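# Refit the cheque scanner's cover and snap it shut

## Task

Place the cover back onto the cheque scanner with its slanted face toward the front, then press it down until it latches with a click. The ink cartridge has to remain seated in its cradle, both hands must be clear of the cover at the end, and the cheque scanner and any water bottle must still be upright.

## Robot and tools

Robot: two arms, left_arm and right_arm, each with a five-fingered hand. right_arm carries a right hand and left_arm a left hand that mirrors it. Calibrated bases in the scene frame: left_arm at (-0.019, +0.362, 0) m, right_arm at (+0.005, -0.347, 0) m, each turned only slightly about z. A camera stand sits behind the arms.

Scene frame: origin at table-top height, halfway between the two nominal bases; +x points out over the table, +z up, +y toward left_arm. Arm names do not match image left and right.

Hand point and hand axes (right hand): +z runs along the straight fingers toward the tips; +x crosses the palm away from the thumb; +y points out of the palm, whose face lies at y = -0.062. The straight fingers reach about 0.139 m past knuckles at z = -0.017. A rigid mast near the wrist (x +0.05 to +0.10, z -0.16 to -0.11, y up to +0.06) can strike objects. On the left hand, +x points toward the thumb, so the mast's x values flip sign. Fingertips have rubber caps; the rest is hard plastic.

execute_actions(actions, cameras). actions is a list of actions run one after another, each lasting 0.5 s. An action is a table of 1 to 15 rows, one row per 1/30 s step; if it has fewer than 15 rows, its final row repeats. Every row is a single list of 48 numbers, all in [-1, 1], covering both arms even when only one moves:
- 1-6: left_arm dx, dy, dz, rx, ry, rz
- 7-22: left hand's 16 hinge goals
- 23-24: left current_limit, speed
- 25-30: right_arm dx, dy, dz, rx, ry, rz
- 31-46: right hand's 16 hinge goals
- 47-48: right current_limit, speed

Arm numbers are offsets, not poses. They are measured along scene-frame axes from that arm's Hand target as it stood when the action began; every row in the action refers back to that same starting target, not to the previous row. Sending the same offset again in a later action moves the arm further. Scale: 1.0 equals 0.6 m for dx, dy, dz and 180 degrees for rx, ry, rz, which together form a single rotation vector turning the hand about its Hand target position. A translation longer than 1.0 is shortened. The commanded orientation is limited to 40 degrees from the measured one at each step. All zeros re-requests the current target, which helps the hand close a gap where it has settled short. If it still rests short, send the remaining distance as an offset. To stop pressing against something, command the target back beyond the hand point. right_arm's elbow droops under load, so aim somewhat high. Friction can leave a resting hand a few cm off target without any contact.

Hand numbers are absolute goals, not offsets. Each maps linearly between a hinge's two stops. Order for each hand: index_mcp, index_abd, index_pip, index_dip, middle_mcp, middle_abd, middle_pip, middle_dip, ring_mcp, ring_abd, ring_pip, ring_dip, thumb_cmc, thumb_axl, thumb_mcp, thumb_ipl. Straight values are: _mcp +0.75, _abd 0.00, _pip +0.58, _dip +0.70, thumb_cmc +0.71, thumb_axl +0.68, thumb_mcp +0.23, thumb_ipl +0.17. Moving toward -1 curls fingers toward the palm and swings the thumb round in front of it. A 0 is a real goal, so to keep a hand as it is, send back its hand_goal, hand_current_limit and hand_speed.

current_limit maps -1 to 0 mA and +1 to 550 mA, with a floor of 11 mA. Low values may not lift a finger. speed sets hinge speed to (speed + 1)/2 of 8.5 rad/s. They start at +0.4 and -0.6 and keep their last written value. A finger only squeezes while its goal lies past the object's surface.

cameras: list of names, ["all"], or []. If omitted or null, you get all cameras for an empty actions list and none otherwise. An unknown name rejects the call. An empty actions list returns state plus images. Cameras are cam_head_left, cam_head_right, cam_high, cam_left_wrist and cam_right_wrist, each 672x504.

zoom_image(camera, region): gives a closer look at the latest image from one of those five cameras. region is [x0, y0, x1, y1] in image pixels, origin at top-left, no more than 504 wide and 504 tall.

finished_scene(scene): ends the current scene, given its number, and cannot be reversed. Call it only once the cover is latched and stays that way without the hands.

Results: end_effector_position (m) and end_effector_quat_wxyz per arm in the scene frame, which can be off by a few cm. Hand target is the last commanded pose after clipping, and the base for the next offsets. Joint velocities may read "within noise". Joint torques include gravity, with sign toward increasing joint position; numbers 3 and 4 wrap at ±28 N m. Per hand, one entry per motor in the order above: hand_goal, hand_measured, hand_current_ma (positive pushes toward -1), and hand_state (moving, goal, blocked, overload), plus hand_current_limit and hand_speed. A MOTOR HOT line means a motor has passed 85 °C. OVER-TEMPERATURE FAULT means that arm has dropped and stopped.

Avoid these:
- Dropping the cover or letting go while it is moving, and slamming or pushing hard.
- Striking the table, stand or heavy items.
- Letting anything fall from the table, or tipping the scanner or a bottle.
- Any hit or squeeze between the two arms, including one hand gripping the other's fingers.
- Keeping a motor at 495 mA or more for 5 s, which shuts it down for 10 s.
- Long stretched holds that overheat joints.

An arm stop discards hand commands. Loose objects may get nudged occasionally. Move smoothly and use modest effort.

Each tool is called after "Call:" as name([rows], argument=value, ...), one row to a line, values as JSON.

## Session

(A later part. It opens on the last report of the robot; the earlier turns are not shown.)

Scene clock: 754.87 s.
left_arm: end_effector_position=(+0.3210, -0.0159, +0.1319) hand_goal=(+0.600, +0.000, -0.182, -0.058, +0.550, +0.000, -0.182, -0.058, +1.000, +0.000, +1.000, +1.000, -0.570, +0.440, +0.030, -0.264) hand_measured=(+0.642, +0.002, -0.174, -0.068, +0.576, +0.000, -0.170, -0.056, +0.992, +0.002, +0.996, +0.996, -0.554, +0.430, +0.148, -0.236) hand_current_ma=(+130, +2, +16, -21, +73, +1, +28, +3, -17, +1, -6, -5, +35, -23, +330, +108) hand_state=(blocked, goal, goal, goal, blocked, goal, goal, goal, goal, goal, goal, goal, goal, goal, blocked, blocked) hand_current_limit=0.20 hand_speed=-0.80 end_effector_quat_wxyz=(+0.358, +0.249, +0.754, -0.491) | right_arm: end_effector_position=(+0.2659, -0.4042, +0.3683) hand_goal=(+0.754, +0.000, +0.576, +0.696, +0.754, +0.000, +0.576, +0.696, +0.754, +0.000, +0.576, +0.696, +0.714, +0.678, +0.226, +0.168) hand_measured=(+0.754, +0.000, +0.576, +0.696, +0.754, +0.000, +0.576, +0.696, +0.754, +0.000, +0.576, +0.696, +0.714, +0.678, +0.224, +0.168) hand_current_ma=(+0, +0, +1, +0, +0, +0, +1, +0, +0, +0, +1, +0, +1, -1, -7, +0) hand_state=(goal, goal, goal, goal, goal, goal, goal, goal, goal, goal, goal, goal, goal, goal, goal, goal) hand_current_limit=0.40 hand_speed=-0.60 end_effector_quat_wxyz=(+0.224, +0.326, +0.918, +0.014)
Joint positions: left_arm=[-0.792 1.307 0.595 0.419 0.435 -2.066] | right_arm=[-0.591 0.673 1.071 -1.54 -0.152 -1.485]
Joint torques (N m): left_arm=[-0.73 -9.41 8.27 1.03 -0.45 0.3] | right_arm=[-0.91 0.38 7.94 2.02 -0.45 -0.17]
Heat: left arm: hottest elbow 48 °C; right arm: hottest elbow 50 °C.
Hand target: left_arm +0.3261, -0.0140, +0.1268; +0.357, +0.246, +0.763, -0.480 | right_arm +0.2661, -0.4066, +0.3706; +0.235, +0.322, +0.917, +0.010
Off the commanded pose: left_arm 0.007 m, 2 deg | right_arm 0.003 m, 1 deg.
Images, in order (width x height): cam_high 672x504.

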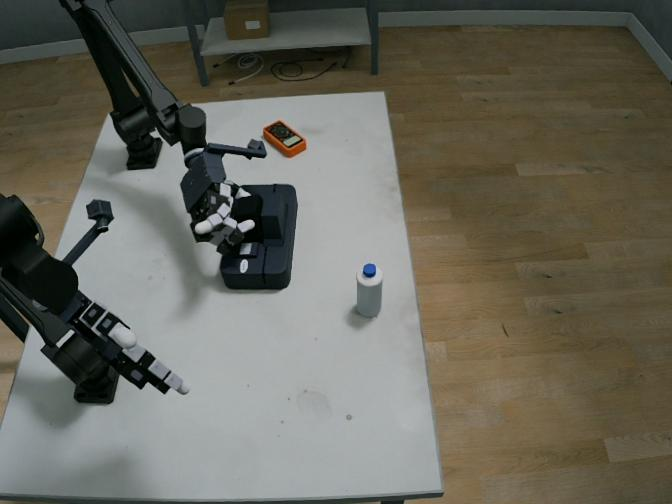

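Call:
execute_actions([
  [[0,0,0,0,0,0,0.62,0,-0.1825,-0.058,0.56,0,-0.1825,-0.058,1,0,1,1,-0.571,0.44,0.11,-0.265,0.2,-0.85,0,0,0,0,0,0,0.754,0,0.576,0.696,0.754,0,0.576,0.696,0.754,0,0.576,0.696,0.714,0.678,0.226,0.168,0.4,-0.6]],
], cameras=["cam_high","cam_left_wrist"])

Call:
zoom_image(camera="cam_high", region=[225, 180, 285, 245])

Scene clock: 758.93 s.
left_arm: end_effector_position=(+0.3210, -0.0158, +0.1318) hand_goal=(+0.620, +0.000, -0.182, -0.058, +0.560, +0.000, -0.182, -0.058, +1.000, +0.000, +1.000, +1.000, -0.570, +0.440, +0.110, -0.264) hand_measured=(+0.648, +0.002, -0.176, -0.068, +0.580, +0.000, -0.170, -0.056, +0.992, +0.002, +0.996, +0.996, -0.554, +0.432, +0.150, -0.236) hand_current_ma=(+78, +2, +10, -21, +49, +1, +28, +3, -17, +1, -6, -5, +35, -18, +155, +108) hand_state=(blocked, goal, goal, goal, goal, goal, goal, goal, goal, goal, goal, goal, goal, goal, blocked, blocked) hand_current_limit=0.20 hand_speed=-0.85 end_effector_quat_wxyz=(+0.358, +0.249, +0.754, -0.490) | right_arm: end_effector_position=(+0.2659, -0.4042, +0.3683) hand_goal=(+0.754, +0.000, +0.576, +0.696, +0.754, +0.000, +0.576, +0.696, +0.754, +0.000, +0.576, +0.696, +0.714, +0.678, +0.226, +0.168) hand_measured=(+0.754, +0.000, +0.576, +0.696, +0.754, +0.000, +0.576, +0.696, +0.754, +0.000, +0.576, +0.696, +0.714, +0.678, +0.224, +0.168) hand_current_ma=(+0, +0, +1, +0, +0, +0, +1, +0, +0, +0, +1, +0, +1, -1, -7, +0) hand_state=(goal, goal, goal, goal, goal, goal, goal, goal, goal, goal, goal, goal, goal, goal, goal, goal) hand_current_limit=0.40 hand_speed=-0.60 end_effector_quat_wxyz=(+0.224, +0.326, +0.918, +0.014)
Joint positions: left_arm=[-0.792 1.307 0.595 0.419 0.435 -2.065] | right_arm=[-0.591 0.673 1.071 -1.54 -0.152 -1.485]
Joint torques (N m): left_arm=[-0.5 -9.41 8.2 1.07 -0.51 0.26] | right_arm=[-0.97 0.44 7.94 2.02 -0.45 -0.18]
Heat: left arm: hottest elbow 48 °C; right arm: hottest elbow 50 °C.
Hand target: left_arm +0.3260, -0.0142, +0.1267; +0.357, +0.246, +0.763, -0.480 | right_arm +0.2661, -0.4066, +0.3706; +0.235, +0.322, +0.917, +0.010
Off the commanded pose: left_arm 0.007 m, 2 deg | right_arm 0.003 m, 1 deg.
Images, in order (width x height): cam_high 672x504, cam_left_wrist 672x504.

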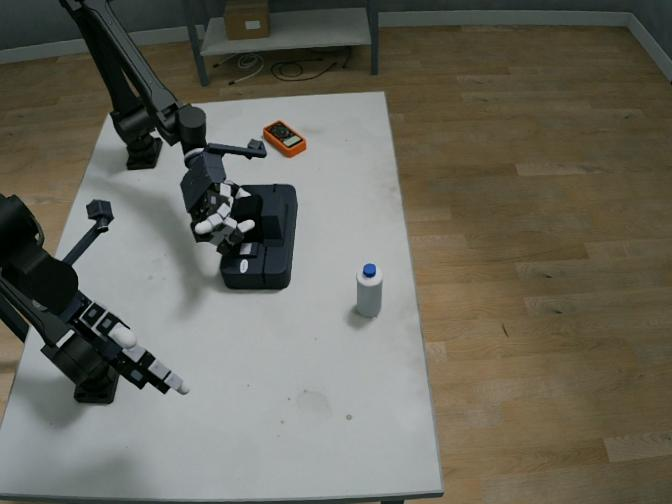

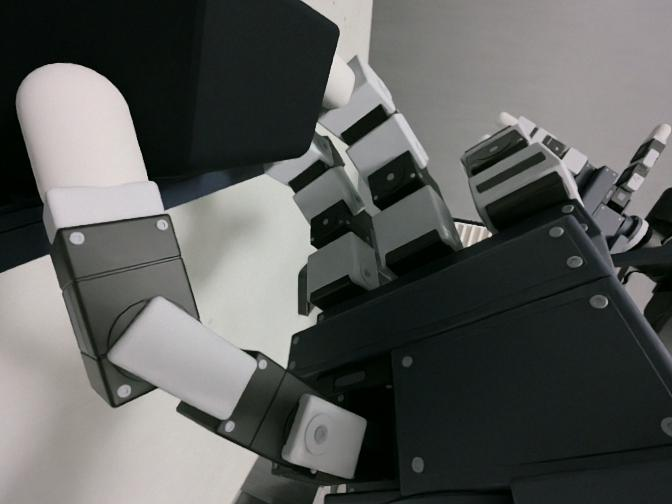

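Scaled by 7.754 from the camera's 672x504 image, which has a finer 960x720 frame.

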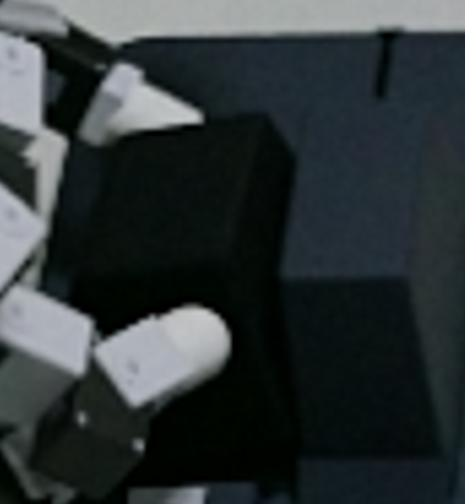

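Call:
execute_actions([
  [[0,0,-0.02,0,0,0,0.63,0,-0.1825,-0.058,0.565,0,-0.1825,-0.058,1,0,1,1,-0.571,0.44,0.13,-0.265,0.2,-0.85,0,0,0,0,0,0,0.754,0,0.576,0.696,0.754,0,0.576,0.696,0.754,0,0.576,0.696,0.714,0.678,0.226,0.168,0.4,-0.6]],
], cameras=["cam_high","cam_left_wrist"])

Call:
zoom_image(camera="cam_high", region=[225, 180, 285, 245])

Scene clock: 762.43 s.
left_arm: end_effector_position=(+0.3220, -0.0165, +0.1328) hand_goal=(+0.630, +0.000, -0.182, -0.058, +0.566, +0.000, -0.182, -0.058, +1.000, +0.000, +1.000, +1.000, -0.570, +0.440, +0.130, -0.264) hand_measured=(+0.650, +0.002, -0.180, -0.068, +0.580, +0.000, -0.172, -0.058, +0.992, +0.002, +0.996, +0.996, -0.556, +0.434, +0.156, -0.242) hand_current_ma=(+52, +2, +3, -21, +33, +1, +20, +0, -17, +1, -6, -5, +33, -15, +97, +81) hand_state=(goal, goal, goal, goal, goal, goal, goal, goal, goal, goal, goal, goal, goal, goal, blocked, blocked) hand_current_limit=0.20 hand_speed=-0.85 end_effector_quat_wxyz=(+0.361, +0.249, +0.752, -0.491) | right_arm: end_effector_position=(+0.2659, -0.4042, +0.3683) hand_goal=(+0.754, +0.000, +0.576, +0.696, +0.754, +0.000, +0.576, +0.696, +0.754, +0.000, +0.576, +0.696, +0.714, +0.678, +0.226, +0.168) hand_measured=(+0.754, +0.000, +0.576, +0.696, +0.754, +0.000, +0.576, +0.696, +0.754, +0.000, +0.576, +0.696, +0.714, +0.678, +0.224, +0.168) hand_current_ma=(+0, +0, +1, +0, +0, +0, +1, +0, +0, +0, +1, +0, +1, -1, -7, +0) hand_state=(goal, goal, goal, goal, goal, goal, goal, goal, goal, goal, goal, goal, goal, goal, goal, goal) hand_current_limit=0.40 hand_speed=-0.60 end_effector_quat_wxyz=(+0.224, +0.326, +0.918, +0.014)
Joint positions: left_arm=[-0.792 1.309 0.595 0.428 0.433 -2.064] | right_arm=[-0.591 0.673 1.071 -1.54 -0.152 -1.485]
Joint torques (N m): left_arm=[-0.26 -6.71 7.21 2.37 -0.44 0.27] | right_arm=[-1.03 0.38 7.97 2.02 -0.45 -0.18]
Heat: left arm: hottest elbow 48 °C; right arm: hottest elbow 50 °C.
Hand target: left_arm +0.3260, -0.0142, +0.1149; +0.357, +0.246, +0.763, -0.480 | right_arm +0.2661, -0.4066, +0.3706; +0.235, +0.322, +0.917, +0.010
Off the commanded pose: left_arm 0.019 m, 2 deg | right_arm 0.003 m, 1 deg.
Images, in order (width x height): cam_high 672x504, cam_left_wrist 672x504.

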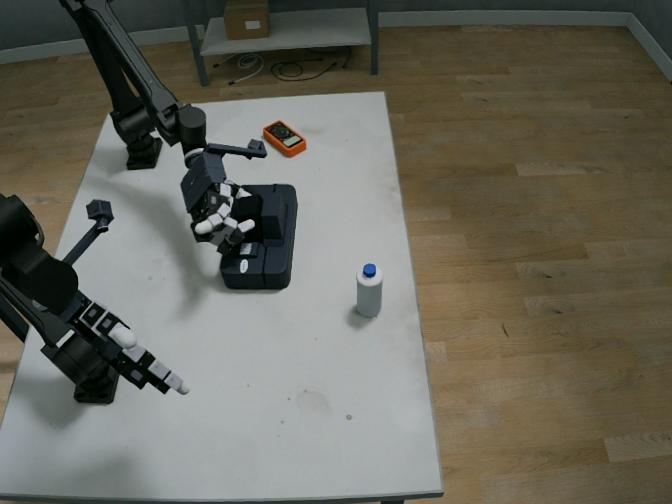

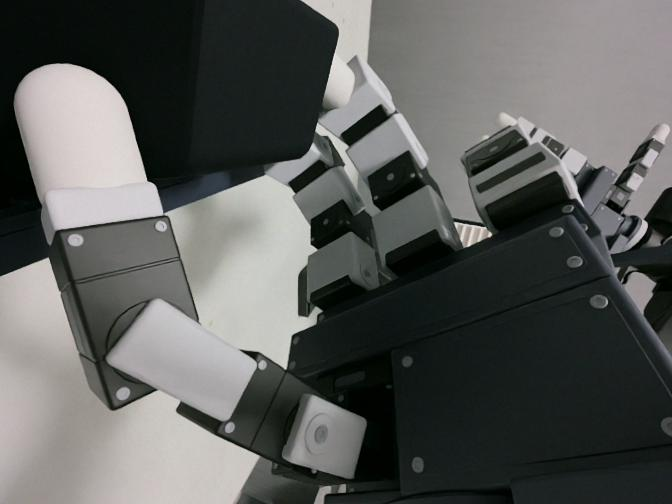

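Scaled by 7.754 from the camera's 672x504 image, which has a finer 960x720 frame.

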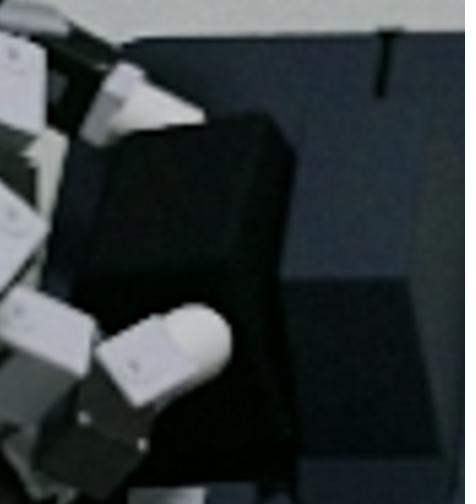

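Call:
execute_actions([
  [[0,0,0.02,0,0,0,0.66,0,-0.1825,-0.058,0.6,0,-0.1825,-0.058,1,0,1,1,-0.571,0.44,0.17,-0.25,0.2,-0.85,0,0,0,0,0,0,0.754,0,0.576,0.696,0.754,0,0.576,0.696,0.754,0,0.576,0.696,0.714,0.678,0.226,0.168,0.4,-0.6]],
  [[0,0,0.0,0,0,0,0.72,0,-0.1825,-0.058,0.68,0,-0.1825,-0.058,1,0,1,1,-0.56,0.44,0.26,-0.2,0.2,-0.8,0,0,0,0,0,0,0.754,0,0.576,0.696,0.754,0,0.576,0.696,0.754,0,0.576,0.696,0.714,0.678,0.226,0.168,0.4,-0.6]],
], cameras=["cam_high","cam_left_wrist"])

Call:
zoom_image(camera="cam_high", region=[225, 180, 285, 245])

Call:
zoom_image(camera="cam_left_wrist", region=[0, 0, 400, 300])

Scene clock: 768.07 s.
left_arm: end_effector_position=(+0.3216, -0.0129, +0.1274) hand_goal=(+0.720, +0.000, -0.182, -0.058, +0.680, +0.000, -0.182, -0.058, +1.000, +0.000, +1.000, +1.000, -0.560, +0.440, +0.260, -0.200) hand_measured=(+0.710, +0.002, -0.180, -0.060, +0.670, +0.000, -0.180, -0.058, +0.992, +0.002, +0.996, +0.996, -0.554, +0.438, +0.258, -0.202) hand_current_ma=(-23, +1, +3, -3, -23, +1, +3, +0, -17, +1, -6, -5, +9, -2, -4, -3) hand_state=(goal, goal, goal, goal, goal, goal, goal, goal, goal, goal, goal, goal, goal, goal, goal, goal) hand_current_limit=0.20 hand_speed=-0.80 end_effector_quat_wxyz=(+0.357, +0.248, +0.760, -0.483) | right_arm: end_effector_position=(+0.2659, -0.4042, +0.3683) hand_goal=(+0.754, +0.000, +0.576, +0.696, +0.754, +0.000, +0.576, +0.696, +0.754, +0.000, +0.576, +0.696, +0.714, +0.678, +0.226, +0.168) hand_measured=(+0.754, +0.000, +0.576, +0.696, +0.754, +0.000, +0.576, +0.696, +0.754, +0.000, +0.576, +0.696, +0.714, +0.678, +0.224, +0.168) hand_current_ma=(+0, +0, +1, +0, +0, +0, +1, +0, +0, +0, +1, +0, +1, -1, -7, +0) hand_state=(goal, goal, goal, goal, goal, goal, goal, goal, goal, goal, goal, goal, goal, goal, goal, goal) hand_current_limit=0.40 hand_speed=-0.60 end_effector_quat_wxyz=(+0.224, +0.326, +0.918, +0.014)
Joint positions: left_arm=[-0.792 1.309 0.595 0.403 0.423 -2.058] | right_arm=[-0.591 0.673 1.071 -1.54 -0.152 -1.485]
Joint torques (N m): left_arm=[-0.79 -9.41 8.31 1.7 0 0.11] | right_arm=[-0.97 0.38 7.95 2.03 -0.45 -0.18]
Heat: left arm: hottest elbow 48 °C; right arm: hottest elbow 50 °C.
Hand target: left_arm +0.3260, -0.0142, +0.1269; +0.357, +0.246, +0.763, -0.480 | right_arm +0.2661, -0.4066, +0.3706; +0.235, +0.322, +0.917, +0.010
Off the commanded pose: left_arm 0.005 m, 1 deg | right_arm 0.003 m, 1 deg.
Images, in order (width x height): cam_high 672x504, cam_left_wrist 672x504.

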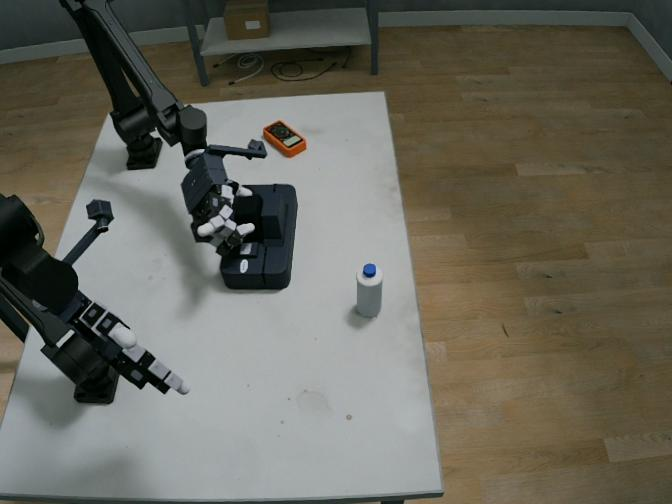

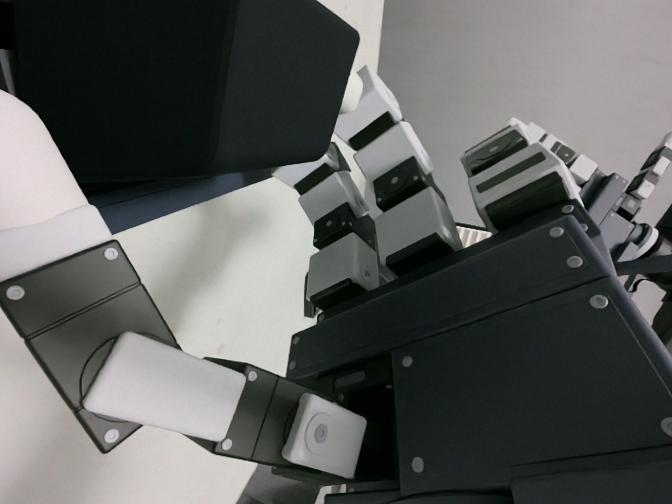

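Scaled by 7.754 from the camera's 672x504 image, which has a finer 960x720 frame.

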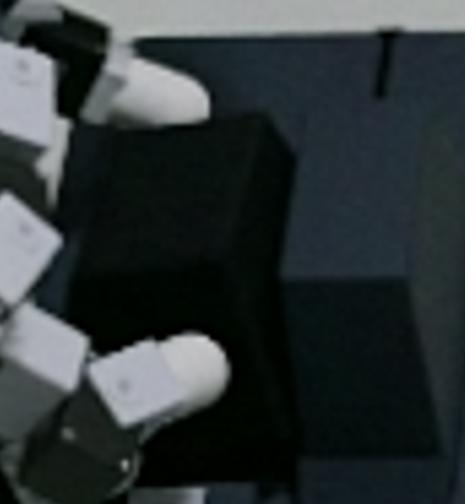

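Scaled by 1.260 from the camera's 672x504 image, which has a finer 960x720 frame.

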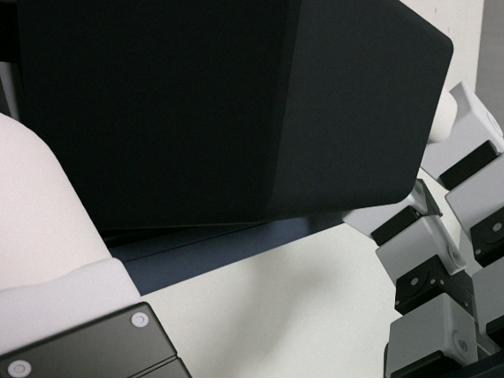

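Call:
execute_actions([
  [[0,0,0.01,0,0,0,0.8,0,-0.1825,-0.058,0.8,0,-0.1825,-0.058,1,0,1,1,-0.56,0.44,0.4,-0.1,0.2,-0.7,0,0,0,0,0,0,0.754,0,0.576,0.696,0.754,0,0.576,0.696,0.754,0,0.576,0.696,0.714,0.678,0.226,0.168,0.4,-0.6]],
  [[0,0,0.1,0,0,0,0.85,0,-0.1825,-0.058,0.85,0,-0.1825,-0.058,1,0,1,1,-0.56,0.44,0.4,-0.1,0.2,-0.7,0,0,0,0,0,0,0.754,0,0.576,0.696,0.754,0,0.576,0.696,0.754,0,0.576,0.696,0.714,0.678,0.226,0.168,0.4,-0.6]],
  [[-0.02,0.03,0.12,0,0,0,0.85,0,-0.1825,-0.058,0.85,0,-0.1825,-0.058,1,0,1,1,-0.56,0.44,0.4,-0.1,0.2,-0.7,0,0,0,0,0,0,0.754,0,0.576,0.696,0.754,0,0.576,0.696,0.754,0,0.576,0.696,0.714,0.678,0.226,0.168,0.4,-0.6]],
], cameras=["cam_high","cam_left_wrist","cam_head_right","cam_head_left"])

Call:
zoom_image(camera="cam_high", region=[215, 175, 305, 295])

Call:
zoom_image(camera="cam_head_right", region=[300, 240, 450, 350])

Scene clock: 775.83 s.
left_arm: end_effector_position=(+0.3055, +0.0078, +0.2535) hand_goal=(+0.850, +0.000, -0.182, -0.058, +0.850, +0.000, -0.182, -0.058, +1.000, +0.000, +1.000, +1.000, -0.560, +0.440, +0.400, -0.100) hand_measured=(+0.838, +0.000, -0.184, -0.060, +0.840, +0.000, -0.180, -0.058, +0.992, +0.002, +0.996, +0.996, -0.554, +0.438, +0.396, -0.102) hand_current_ma=(-25, +0, -4, -3, -21, +1, +3, +0, -17, +1, -6, -5, +10, -2, -7, -3) hand_state=(goal, goal, goal, goal, goal, goal, goal, goal, goal, goal, goal, goal, goal, goal, goal, goal) hand_current_limit=0.20 hand_speed=-0.70 end_effector_quat_wxyz=(+0.352, +0.247, +0.766, -0.479) | right_arm: end_effector_position=(+0.2659, -0.4042, +0.3683) hand_goal=(+0.754, +0.000, +0.576, +0.696, +0.754, +0.000, +0.576, +0.696, +0.754, +0.000, +0.576, +0.696, +0.714, +0.678, +0.226, +0.168) hand_measured=(+0.754, +0.000, +0.576, +0.696, +0.754, +0.000, +0.576, +0.696, +0.754, +0.000, +0.576, +0.696, +0.714, +0.678, +0.224, +0.168) hand_current_ma=(+0, +0, +1, +0, +0, +0, +1, +0, +0, +0, +1, +0, +1, -1, -7, +0) hand_state=(goal, goal, goal, goal, goal, goal, goal, goal, goal, goal, goal, goal, goal, goal, goal, goal) hand_current_limit=0.40 hand_speed=-0.60 end_effector_quat_wxyz=(+0.224, +0.326, +0.918, +0.014)
Joint positions: left_arm=[-0.785 1.029 0.774 -0.074 0.428 -2.056] | right_arm=[-0.591 0.673 1.071 -1.54 -0.152 -1.485]
Joint torques (N m): left_arm=[-0.26 -6.53 11.29 1.61 0.26 0.16] | right_arm=[-0.91 0.44 7.95 2.02 -0.44 -0.18]
Heat: left arm: hottest elbow 48 °C; right arm: hottest elbow 50 °C.
Hand target: left_arm +0.3140, +0.0038, +0.2648; +0.357, +0.246, +0.763, -0.480 | right_arm +0.2661, -0.4066, +0.3706; +0.235, +0.322, +0.917, +0.010
Off the commanded pose: left_arm 0.015 m, 1 deg | right_arm 0.003 m, 1 deg.
Images, in order (width x height): cam_head_left 672x504, cam_head_right 672x504, cam_high 672x504, cam_left_wrist 672x504.

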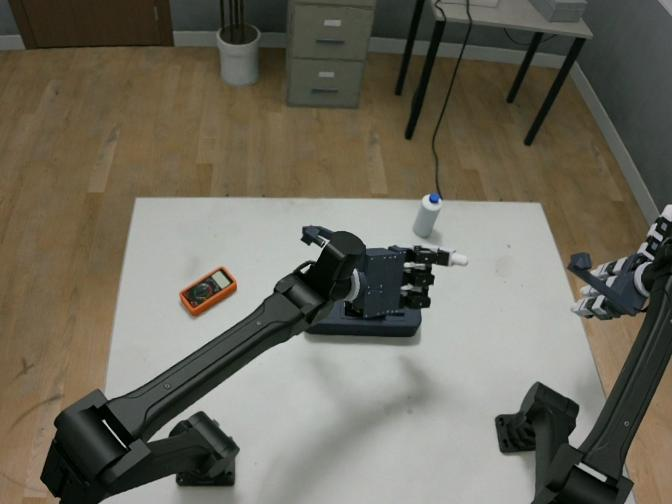

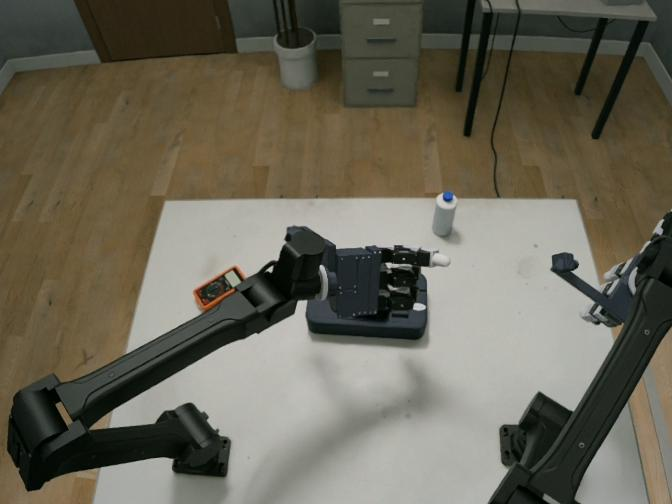

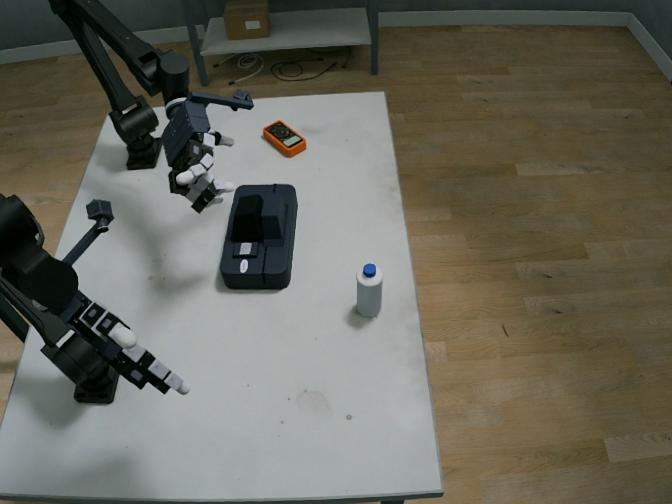

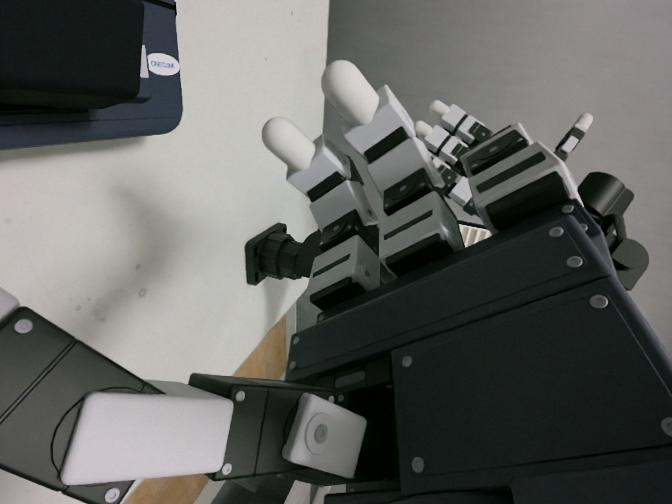

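Scaled by 4.200 from the camera's 672x504 image, which has a finer 960x720 frame.

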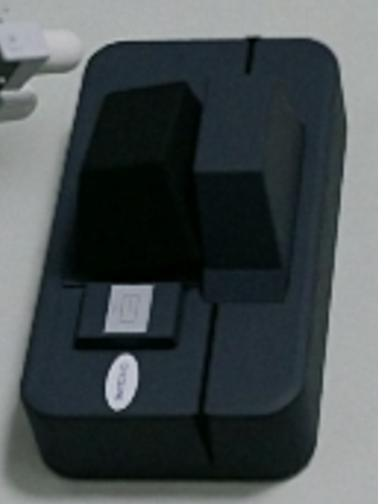

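Scaled by 3.360 from the camera's 672x504 image, which has a finer 960x720 frame.

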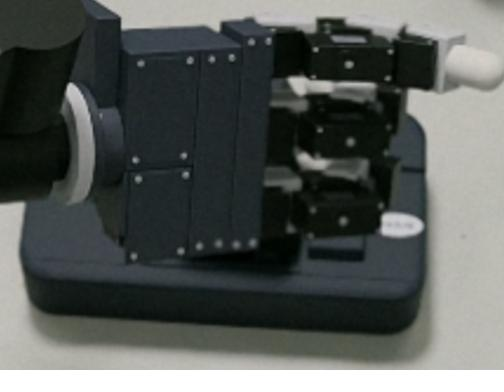

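Call:
execute_actions([
  [[-0.1,0.12,0.05,0,0,0,0.85,0,-0.1825,-0.058,0.85,0,-0.1825,-0.058,1,0,1,1,-0.56,0.44,0.4,-0.1,0.2,-0.7,0,0,0,0,0,0,0.754,0,0.576,0.696,0.754,0,0.576,0.696,0.754,0,0.576,0.696,0.714,0.678,0.226,0.168,0.4,-0.6]],
], cameras=["cam_high","cam_left_wrist","cam_head_right","cam_head_left"])

Call:
zoom_image(camera="cam_high", region=[225, 185, 285, 250])

Call:
zoom_image(camera="cam_head_right", region=[300, 240, 440, 350])

Call:
zoom_image(camera="cam_head_left", region=[290, 240, 430, 350])

Scene clock: 781.23 s.
left_arm: end_effector_position=(+0.2504, +0.0751, +0.2948) hand_goal=(+0.850, +0.000, -0.182, -0.058, +0.850, +0.000, -0.182, -0.058, +1.000, +0.000, +1.000, +1.000, -0.560, +0.440, +0.400, -0.100) hand_measured=(+0.840, +0.000, -0.184, -0.060, +0.840, +0.000, -0.180, -0.058, +0.992, +0.002, +0.996, +0.996, -0.554, +0.438, +0.398, -0.102) hand_current_ma=(-24, +0, -4, -3, -20, +1, +3, +0, -17, +1, -6, -5, +10, -2, -4, -3) hand_state=(goal, goal, goal, goal, goal, goal, goal, goal, goal, goal, goal, goal, goal, goal, goal, goal) hand_current_limit=0.20 hand_speed=-0.70 end_effector_quat_wxyz=(+0.357, +0.245, +0.761, -0.484) | right_arm: end_effector_position=(+0.2659, -0.4042, +0.3683) hand_goal=(+0.754, +0.000, +0.576, +0.696, +0.754, +0.000, +0.576, +0.696, +0.754, +0.000, +0.576, +0.696, +0.714, +0.678, +0.226, +0.168) hand_measured=(+0.754, +0.000, +0.576, +0.696, +0.754, +0.000, +0.576, +0.696, +0.754, +0.000, +0.576, +0.696, +0.714, +0.678, +0.224, +0.168) hand_current_ma=(+0, +0, +1, +0, +0, +0, +1, +0, +0, +0, +1, +0, +1, -1, -7, +0) hand_state=(goal, goal, goal, goal, goal, goal, goal, goal, goal, goal, goal, goal, goal, goal, goal, goal) hand_current_limit=0.40 hand_speed=-0.60 end_effector_quat_wxyz=(+0.224, +0.326, +0.918, +0.014)
Joint positions: left_arm=[-0.752 0.726 0.722 -0.311 0.459 -2.052] | right_arm=[-0.591 0.673 1.071 -1.54 -0.152 -1.485]
Joint torques (N m): left_arm=[0.21 -1.73 9.84 1.33 0.25 0.2] | right_arm=[-1.03 0.44 7.94 2.02 -0.44 -0.18]
Heat: left arm: hottest elbow 49 °C; right arm: hottest elbow 50 °C.
Hand target: left_arm +0.2540, +0.0759, +0.2946; +0.357, +0.246, +0.763, -0.480 | right_arm +0.2661, -0.4066, +0.3706; +0.235, +0.322, +0.917, +0.010
Off the commanded pose: left_arm 0.004 m, 1 deg | right_arm 0.003 m, 1 deg.
Images, in order (width x height): cam_head_left 672x504, cam_head_right 672x504, cam_high 672x504, cam_left_wrist 672x504.

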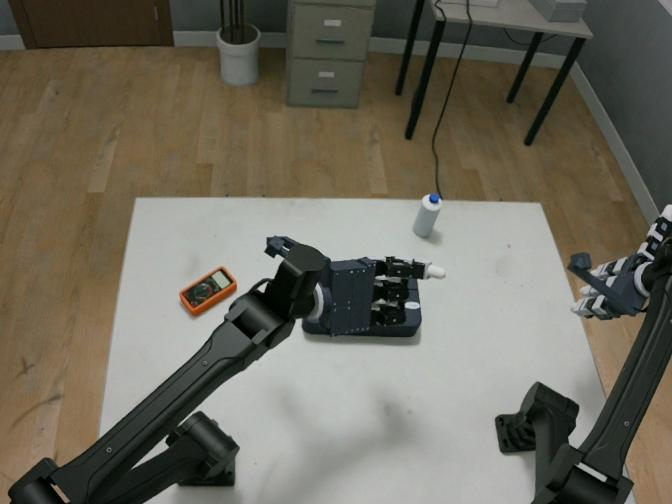

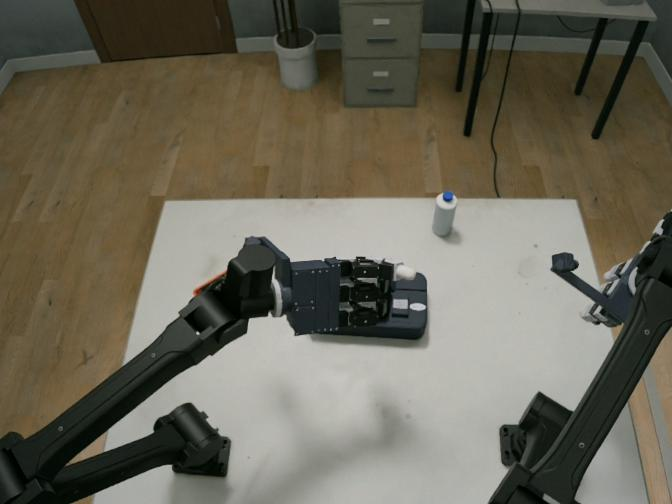

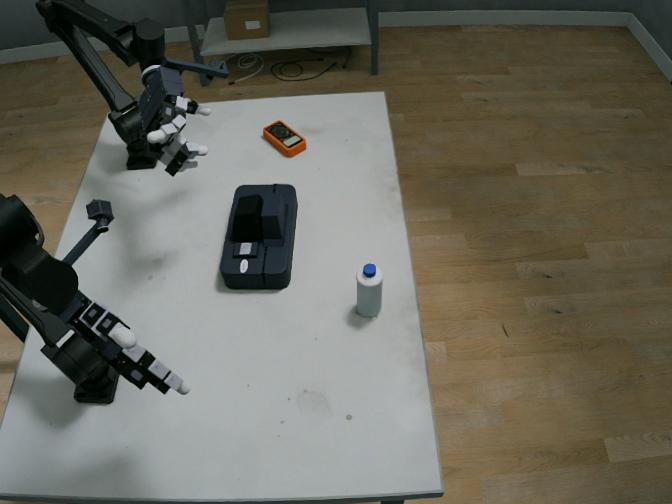

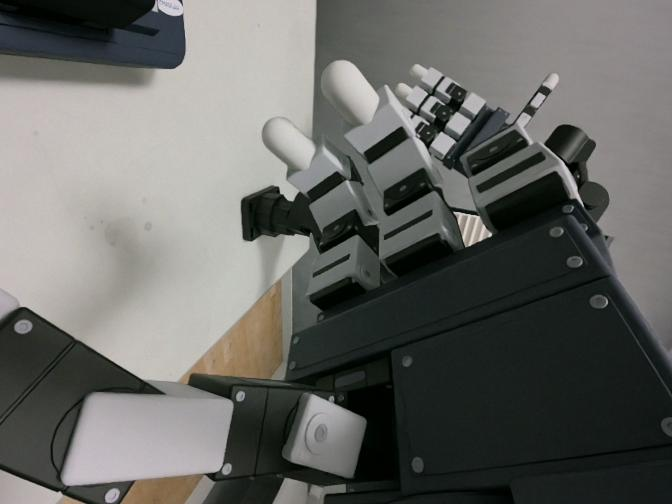

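Scaled by 7.754 from the camera's 672x504 image, which has a finer 960x720 frame.

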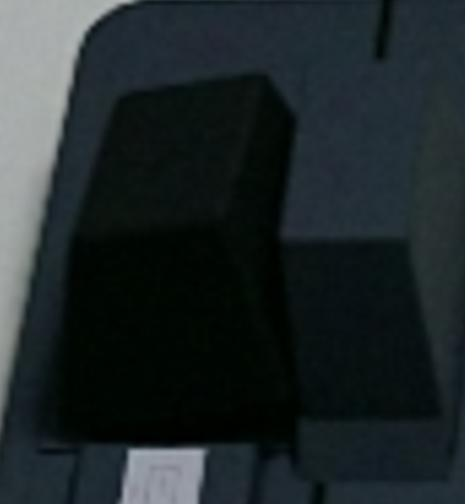

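Scaled by 3.600 from the camera's 672x504 image, which has a finer 960x720 frame.

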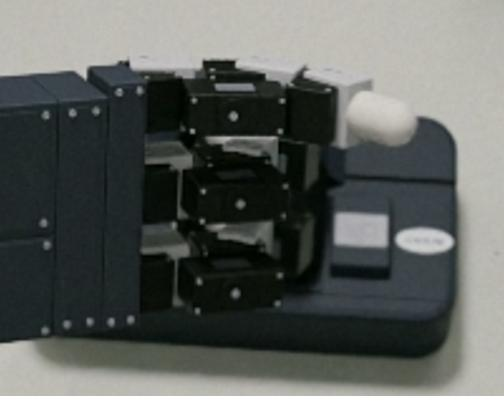

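Scaled by 3.600 from the camera's 672x504 image, which has a finer 960x720 frame.

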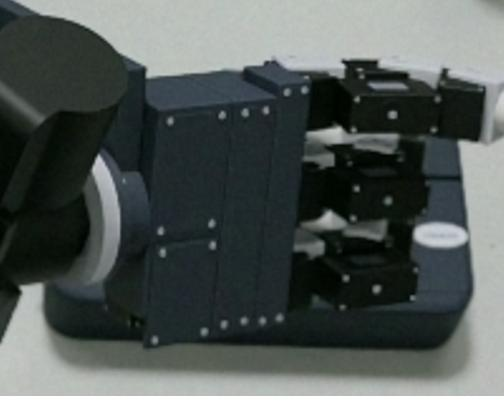

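Call:
execute_actions([
  [[-0.1,0.16,0.03,0,0,0,0.85,0,-0.1825,-0.058,0.85,0,-0.1825,-0.058,1,0,1,1,-0.56,0.44,0.4,-0.1,0.2,-0.7,0,0,0,0,0,0,0.754,0,0.576,0.696,0.754,0,0.576,0.696,0.754,0,0.576,0.696,0.714,0.678,0.226,0.168,0.4,-0.6]],
  [[-0.05,0.1,0.0,0,0,0,0.85,0,-0.1825,-0.058,0.85,0,-0.1825,-0.058,1,0,1,1,-0.56,0.44,0.4,-0.1,0.2,-0.7,0,0,0,0,0,0,0.754,0,0.576,0.696,0.754,0,0.576,0.696,0.754,0,0.576,0.696,0.714,0.678,0.226,0.168,0.4,-0.6]],
], cameras=["cam_high","cam_head_right","cam_head_left"])

Call:
zoom_image(camera="cam_head_right", region=[300, 240, 440, 350])

Call:
zoom_image(camera="cam_head_left", region=[290, 240, 430, 350])

Scene clock: 788.17 s.
left_arm: end_effector_position=(+0.1617, +0.2290, +0.2929) hand_goal=(+0.850, +0.000, -0.182, -0.058, +0.850, +0.000, -0.182, -0.058, +1.000, +0.000, +1.000, +1.000, -0.560, +0.440, +0.400, -0.100) hand_measured=(+0.840, +0.000, -0.184, -0.060, +0.842, +0.000, -0.180, -0.058, +0.992, +0.002, +0.996, +0.998, -0.554, +0.438, +0.398, -0.102) hand_current_ma=(-23, +0, -3, -3, -19, +1, +3, +0, -17, +1, -6, -5, +10, -2, -4, -3) hand_state=(goal, goal, goal, goal, goal, goal, goal, goal, goal, goal, goal, goal, goal, goal, goal, goal) hand_current_limit=0.20 hand_speed=-0.70 end_effector_quat_wxyz=(+0.351, +0.232, +0.771, -0.478) | right_arm: end_effector_position=(+0.2659, -0.4042, +0.3683) hand_goal=(+0.754, +0.000, +0.576, +0.696, +0.754, +0.000, +0.576, +0.696, +0.754, +0.000, +0.576, +0.696, +0.714, +0.678, +0.226, +0.168) hand_measured=(+0.754, +0.000, +0.576, +0.696, +0.754, +0.000, +0.576, +0.696, +0.754, +0.000, +0.576, +0.696, +0.714, +0.678, +0.224, +0.168) hand_current_ma=(+0, +0, +1, +0, +0, +0, +1, +0, +0, +0, +1, +0, +1, -1, -7, +0) hand_state=(goal, goal, goal, goal, goal, goal, goal, goal, goal, goal, goal, goal, goal, goal, goal, goal) hand_current_limit=0.40 hand_speed=-0.60 end_effector_quat_wxyz=(+0.224, +0.326, +0.918, +0.014)
Joint positions: left_arm=[-0.149 0.256 0.684 -1 0.992 -1.722] | right_arm=[-0.591 0.673 1.071 -1.54 -0.152 -1.485]
Joint torques (N m): left_arm=[0.09 5.54 11.56 1.1 0.77 0.23] | right_arm=[-0.97 0.38 7.94 2.03 -0.44 -0.18]
Heat: left arm: hottest elbow 49 °C; right arm: hottest elbow 50 °C.
Hand target: left_arm +0.1640, +0.2319, +0.3127; +0.357, +0.246, +0.763, -0.480 | right_arm +0.2661, -0.4066, +0.3706; +0.235, +0.322, +0.917, +0.010
Off the commanded pose: left_arm 0.020 m, 2 deg | right_arm 0.003 m, 1 deg.
Images, in order (width x height): cam_head_left 672x504, cam_head_right 672x504, cam_high 672x504.

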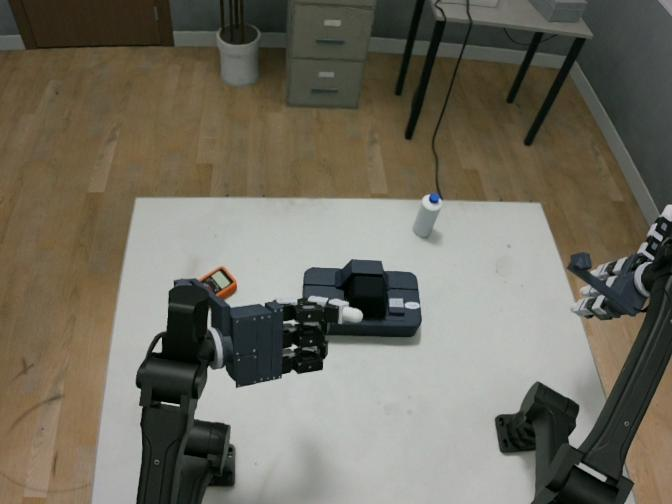

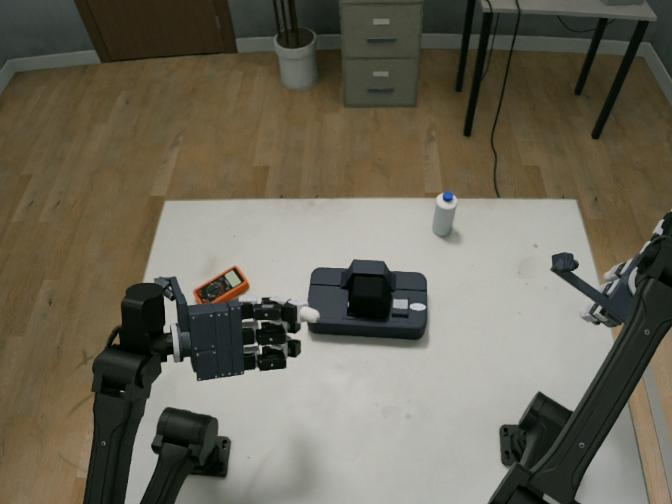

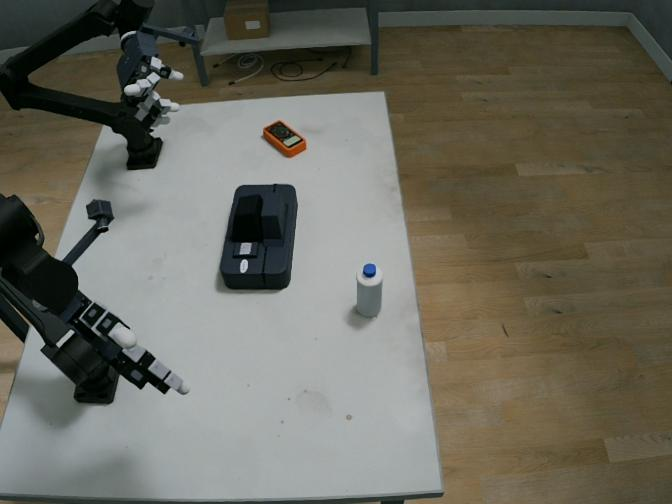

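Scaled by 3.600 from the camera's 672x504 image, which has a finer 960x720 frame.

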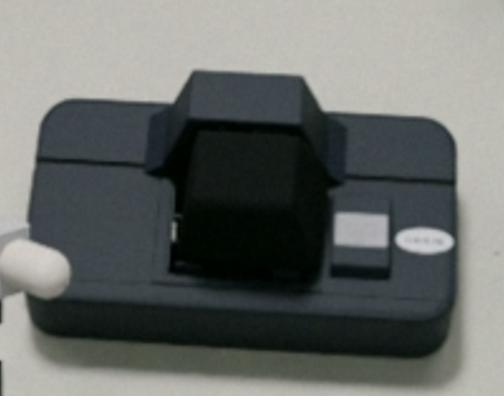

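Scaled by 3.600 from the camera's 672x504 image, which has a finer 960x720 frame.

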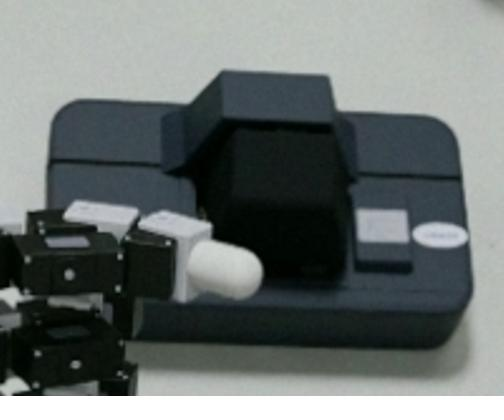

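Call:
zoom_image(camera="cam_head_right", region=[335, 260, 405, 330])

Call:
zoom_image(camera="cam_high", region=[225, 185, 285, 250])

Scaled by 7.200 from the camera's 672x504 image, which has a finer 960x720 frame.

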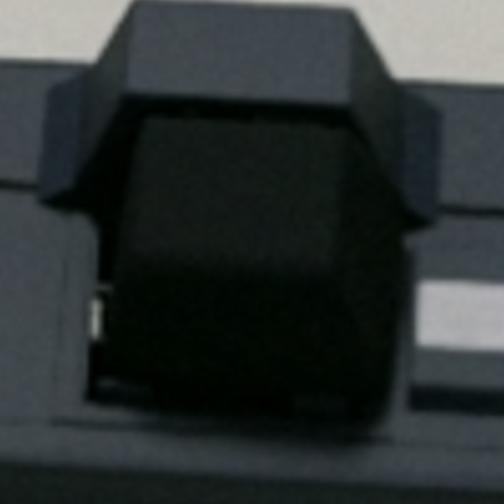

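Scaled by 7.754 from the camera's 672x504 image, which has a finer 960x720 frame.

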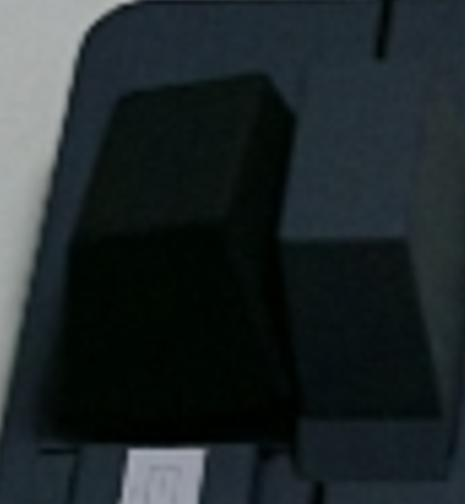

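Call:
execute_actions([
  [[0.13,-0.19,-0.02,0,0,0,0.80,0,-0.1825,-0.058,0.95,0,-0.1825,-0.058,1,0,1,1,-0.56,0.44,0.4,-0.1,0.2,-0.7,0,0,0,0,0,0,0.754,0,0.576,0.696,0.754,0,0.576,0.696,0.754,0,0.576,0.696,0.714,0.678,0.226,0.168,0.4,-0.6]],
  [[0.13,-0.19,-0.03,0,0,0,0.80,0,-0.1825,-0.058,0.95,0,-0.1825,-0.058,1,0,1,1,-0.56,0.44,0.4,-0.1,0.2,-0.7,0,0,0,0,0,0,0.754,0,0.576,0.696,0.754,0,0.576,0.696,0.754,0,0.576,0.696,0.714,0.678,0.226,0.168,0.4,-0.6]],
], cameras=["cam_high"])

Scene clock: 812.07 s.
left_arm: end_effector_position=(+0.3113, +0.0161, +0.2585) hand_goal=(+0.800, +0.000, -0.182, -0.058, +0.950, +0.000, -0.182, -0.058, +1.000, +0.000, +1.000, +1.000, -0.560, +0.440, +0.400, -0.100) hand_measured=(+0.796, +0.000, -0.184, -0.060, +0.942, +0.000, -0.180, -0.058, +0.992, +0.002, +0.996, +0.998, -0.552, +0.438, +0.400, -0.102) hand_current_ma=(-6, +0, -3, -3, -19, +1, +2, +0, -17, +1, -6, -4, +14, -2, -1, -3) hand_state=(goal, goal, goal, goal, goal, goal, goal, goal, goal, goal, goal, goal, goal, goal, goal, goal) hand_current_limit=0.20 hand_speed=-0.70 end_effector_quat_wxyz=(+0.342, +0.247, +0.776, -0.469) | right_arm: end_effector_position=(+0.2659, -0.4042, +0.3683) hand_goal=(+0.754, +0.000, +0.576, +0.696, +0.754, +0.000, +0.576, +0.696, +0.754, +0.000, +0.576, +0.696, +0.714, +0.678, +0.226, +0.168) hand_measured=(+0.754, +0.000, +0.576, +0.696, +0.754, +0.000, +0.576, +0.696, +0.754, +0.000, +0.576, +0.696, +0.714, +0.678, +0.224, +0.168) hand_current_ma=(+0, +0, +1, +0, +0, +0, +1, +0, +0, +0, +1, +0, +1, -1, -7, +0) hand_state=(goal, goal, goal, goal, goal, goal, goal, goal, goal, goal, goal, goal, goal, goal, goal, goal) hand_current_limit=0.40 hand_speed=-0.60 end_effector_quat_wxyz=(+0.224, +0.326, +0.918, +0.014)
Joint positions: left_arm=[-0.759 1.029 0.809 -0.15 0.448 -2.038] | right_arm=[-0.591 0.673 1.071 -1.54 -0.152 -1.485]
Joint torques (N m): left_arm=[-1.14 -7.24 12 2.36 0.07 0.02] | right_arm=[-0.97 0.44 7.94 2 -0.44 -0.18]
Heat: left arm: hottest elbow 52 °C; right arm: hottest elbow 50 °C.
Hand target: left_arm +0.3201, +0.0040, +0.2826; +0.357, +0.246, +0.763, -0.480 | right_arm +0.2661, -0.4066, +0.3706; +0.235, +0.322, +0.917, +0.010
Off the commanded pose: left_arm 0.028 m, 3 deg | right_arm 0.003 m, 1 deg.
Images, in order (width x height): cam_high 672x504.

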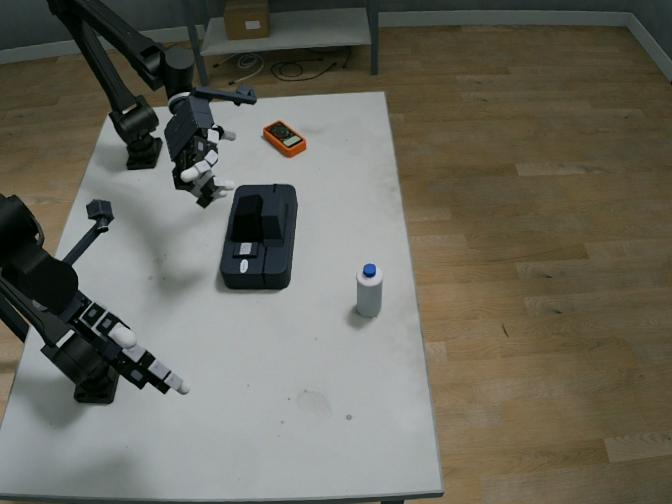

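Call:
execute_actions([
  [[0.033,-0.037,-0.13,0,0,0,0.80,0,-0.1825,-0.058,0.95,0,-0.1825,-0.058,1,0,1,1,-0.56,0.44,0.4,-0.1,0.2,-0.7,0,0,0,0,0,0,0.754,0,0.576,0.696,0.754,0,0.576,0.696,0.754,0,0.576,0.696,0.714,0.678,0.226,0.168,0.4,-0.6]],
], cameras=["cam_high","cam_left_wrist"])

Call:
zoom_image(camera="cam_high", region=[205, 155, 305, 275])

Scene clock: 817.53 s.
left_arm: end_effector_position=(+0.3382, -0.0108, +0.1979) hand_goal=(+0.800, +0.000, -0.182, -0.058, +0.950, +0.000, -0.182, -0.058, +1.000, +0.000, +1.000, +1.000, -0.560, +0.440, +0.400, -0.100) hand_measured=(+0.796, +0.000, -0.184, -0.060, +0.942, +0.000, -0.180, -0.058, +0.992, +0.002, +0.996, +0.998, -0.552, +0.438, +0.400, -0.102) hand_current_ma=(-6, +0, -3, -3, -19, +1, +2, +0, -17, +1, -6, -4, +14, -2, -1, -3) hand_state=(goal, goal, goal, goal, goal, goal, goal, goal, goal, goal, goal, goal, goal, goal, goal, goal) hand_current_limit=0.20 hand_speed=-0.70 end_effector_quat_wxyz=(+0.353, +0.247, +0.769, -0.473) | right_arm: end_effector_position=(+0.2659, -0.4042, +0.3683) hand_goal=(+0.754, +0.000, +0.576, +0.696, +0.754, +0.000, +0.576, +0.696, +0.754, +0.000, +0.576, +0.696, +0.714, +0.678, +0.226, +0.168) hand_measured=(+0.754, +0.000, +0.576, +0.696, +0.754, +0.000, +0.576, +0.696, +0.754, +0.000, +0.576, +0.696, +0.714, +0.678, +0.224, +0.168) hand_current_ma=(+0, +0, +1, +0, +0, +0, +1, +0, +0, +0, +1, +0, +1, -1, -7, +0) hand_state=(goal, goal, goal, goal, goal, goal, goal, goal, goal, goal, goal, goal, goal, goal, goal, goal) hand_current_limit=0.40 hand_speed=-0.60 end_effector_quat_wxyz=(+0.224, +0.326, +0.918, +0.014)
Joint positions: left_arm=[-0.762 1.202 0.746 0.113 0.441 -2.04] | right_arm=[-0.591 0.673 1.071 -1.54 -0.152 -1.485]
Joint torques (N m): left_arm=[-1.85 -9.82 9.39 2.67 0.08 -0.04] | right_arm=[-1.03 0.44 7.95 2 -0.45 -0.18]
Heat: left arm: hottest elbow 52 °C; right arm: hottest elbow 50 °C.
Hand target: left_arm +0.3400, -0.0183, +0.2047; +0.357, +0.246, +0.763, -0.480 | right_arm +0.2661, -0.4066, +0.3706; +0.235, +0.322, +0.917, +0.010
Off the commanded pose: left_arm 0.010 m, 1 deg | right_arm 0.003 m, 1 deg.
Images, in order (width x height): cam_high 672x504, cam_left_wrist 672x504.

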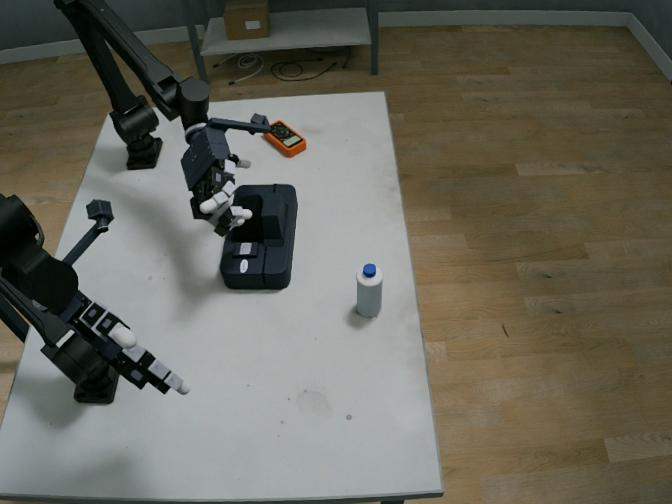

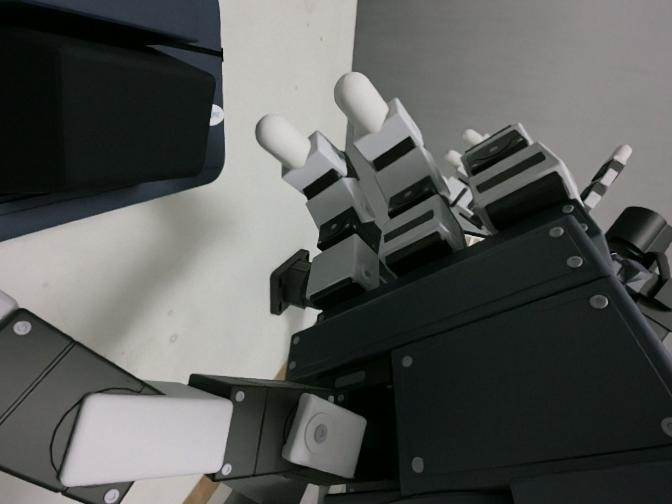

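Scaled by 4.200 from the camera's 672x504 image, which has a finer 960x720 frame.

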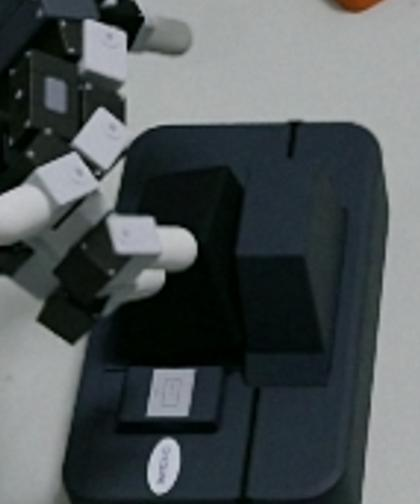

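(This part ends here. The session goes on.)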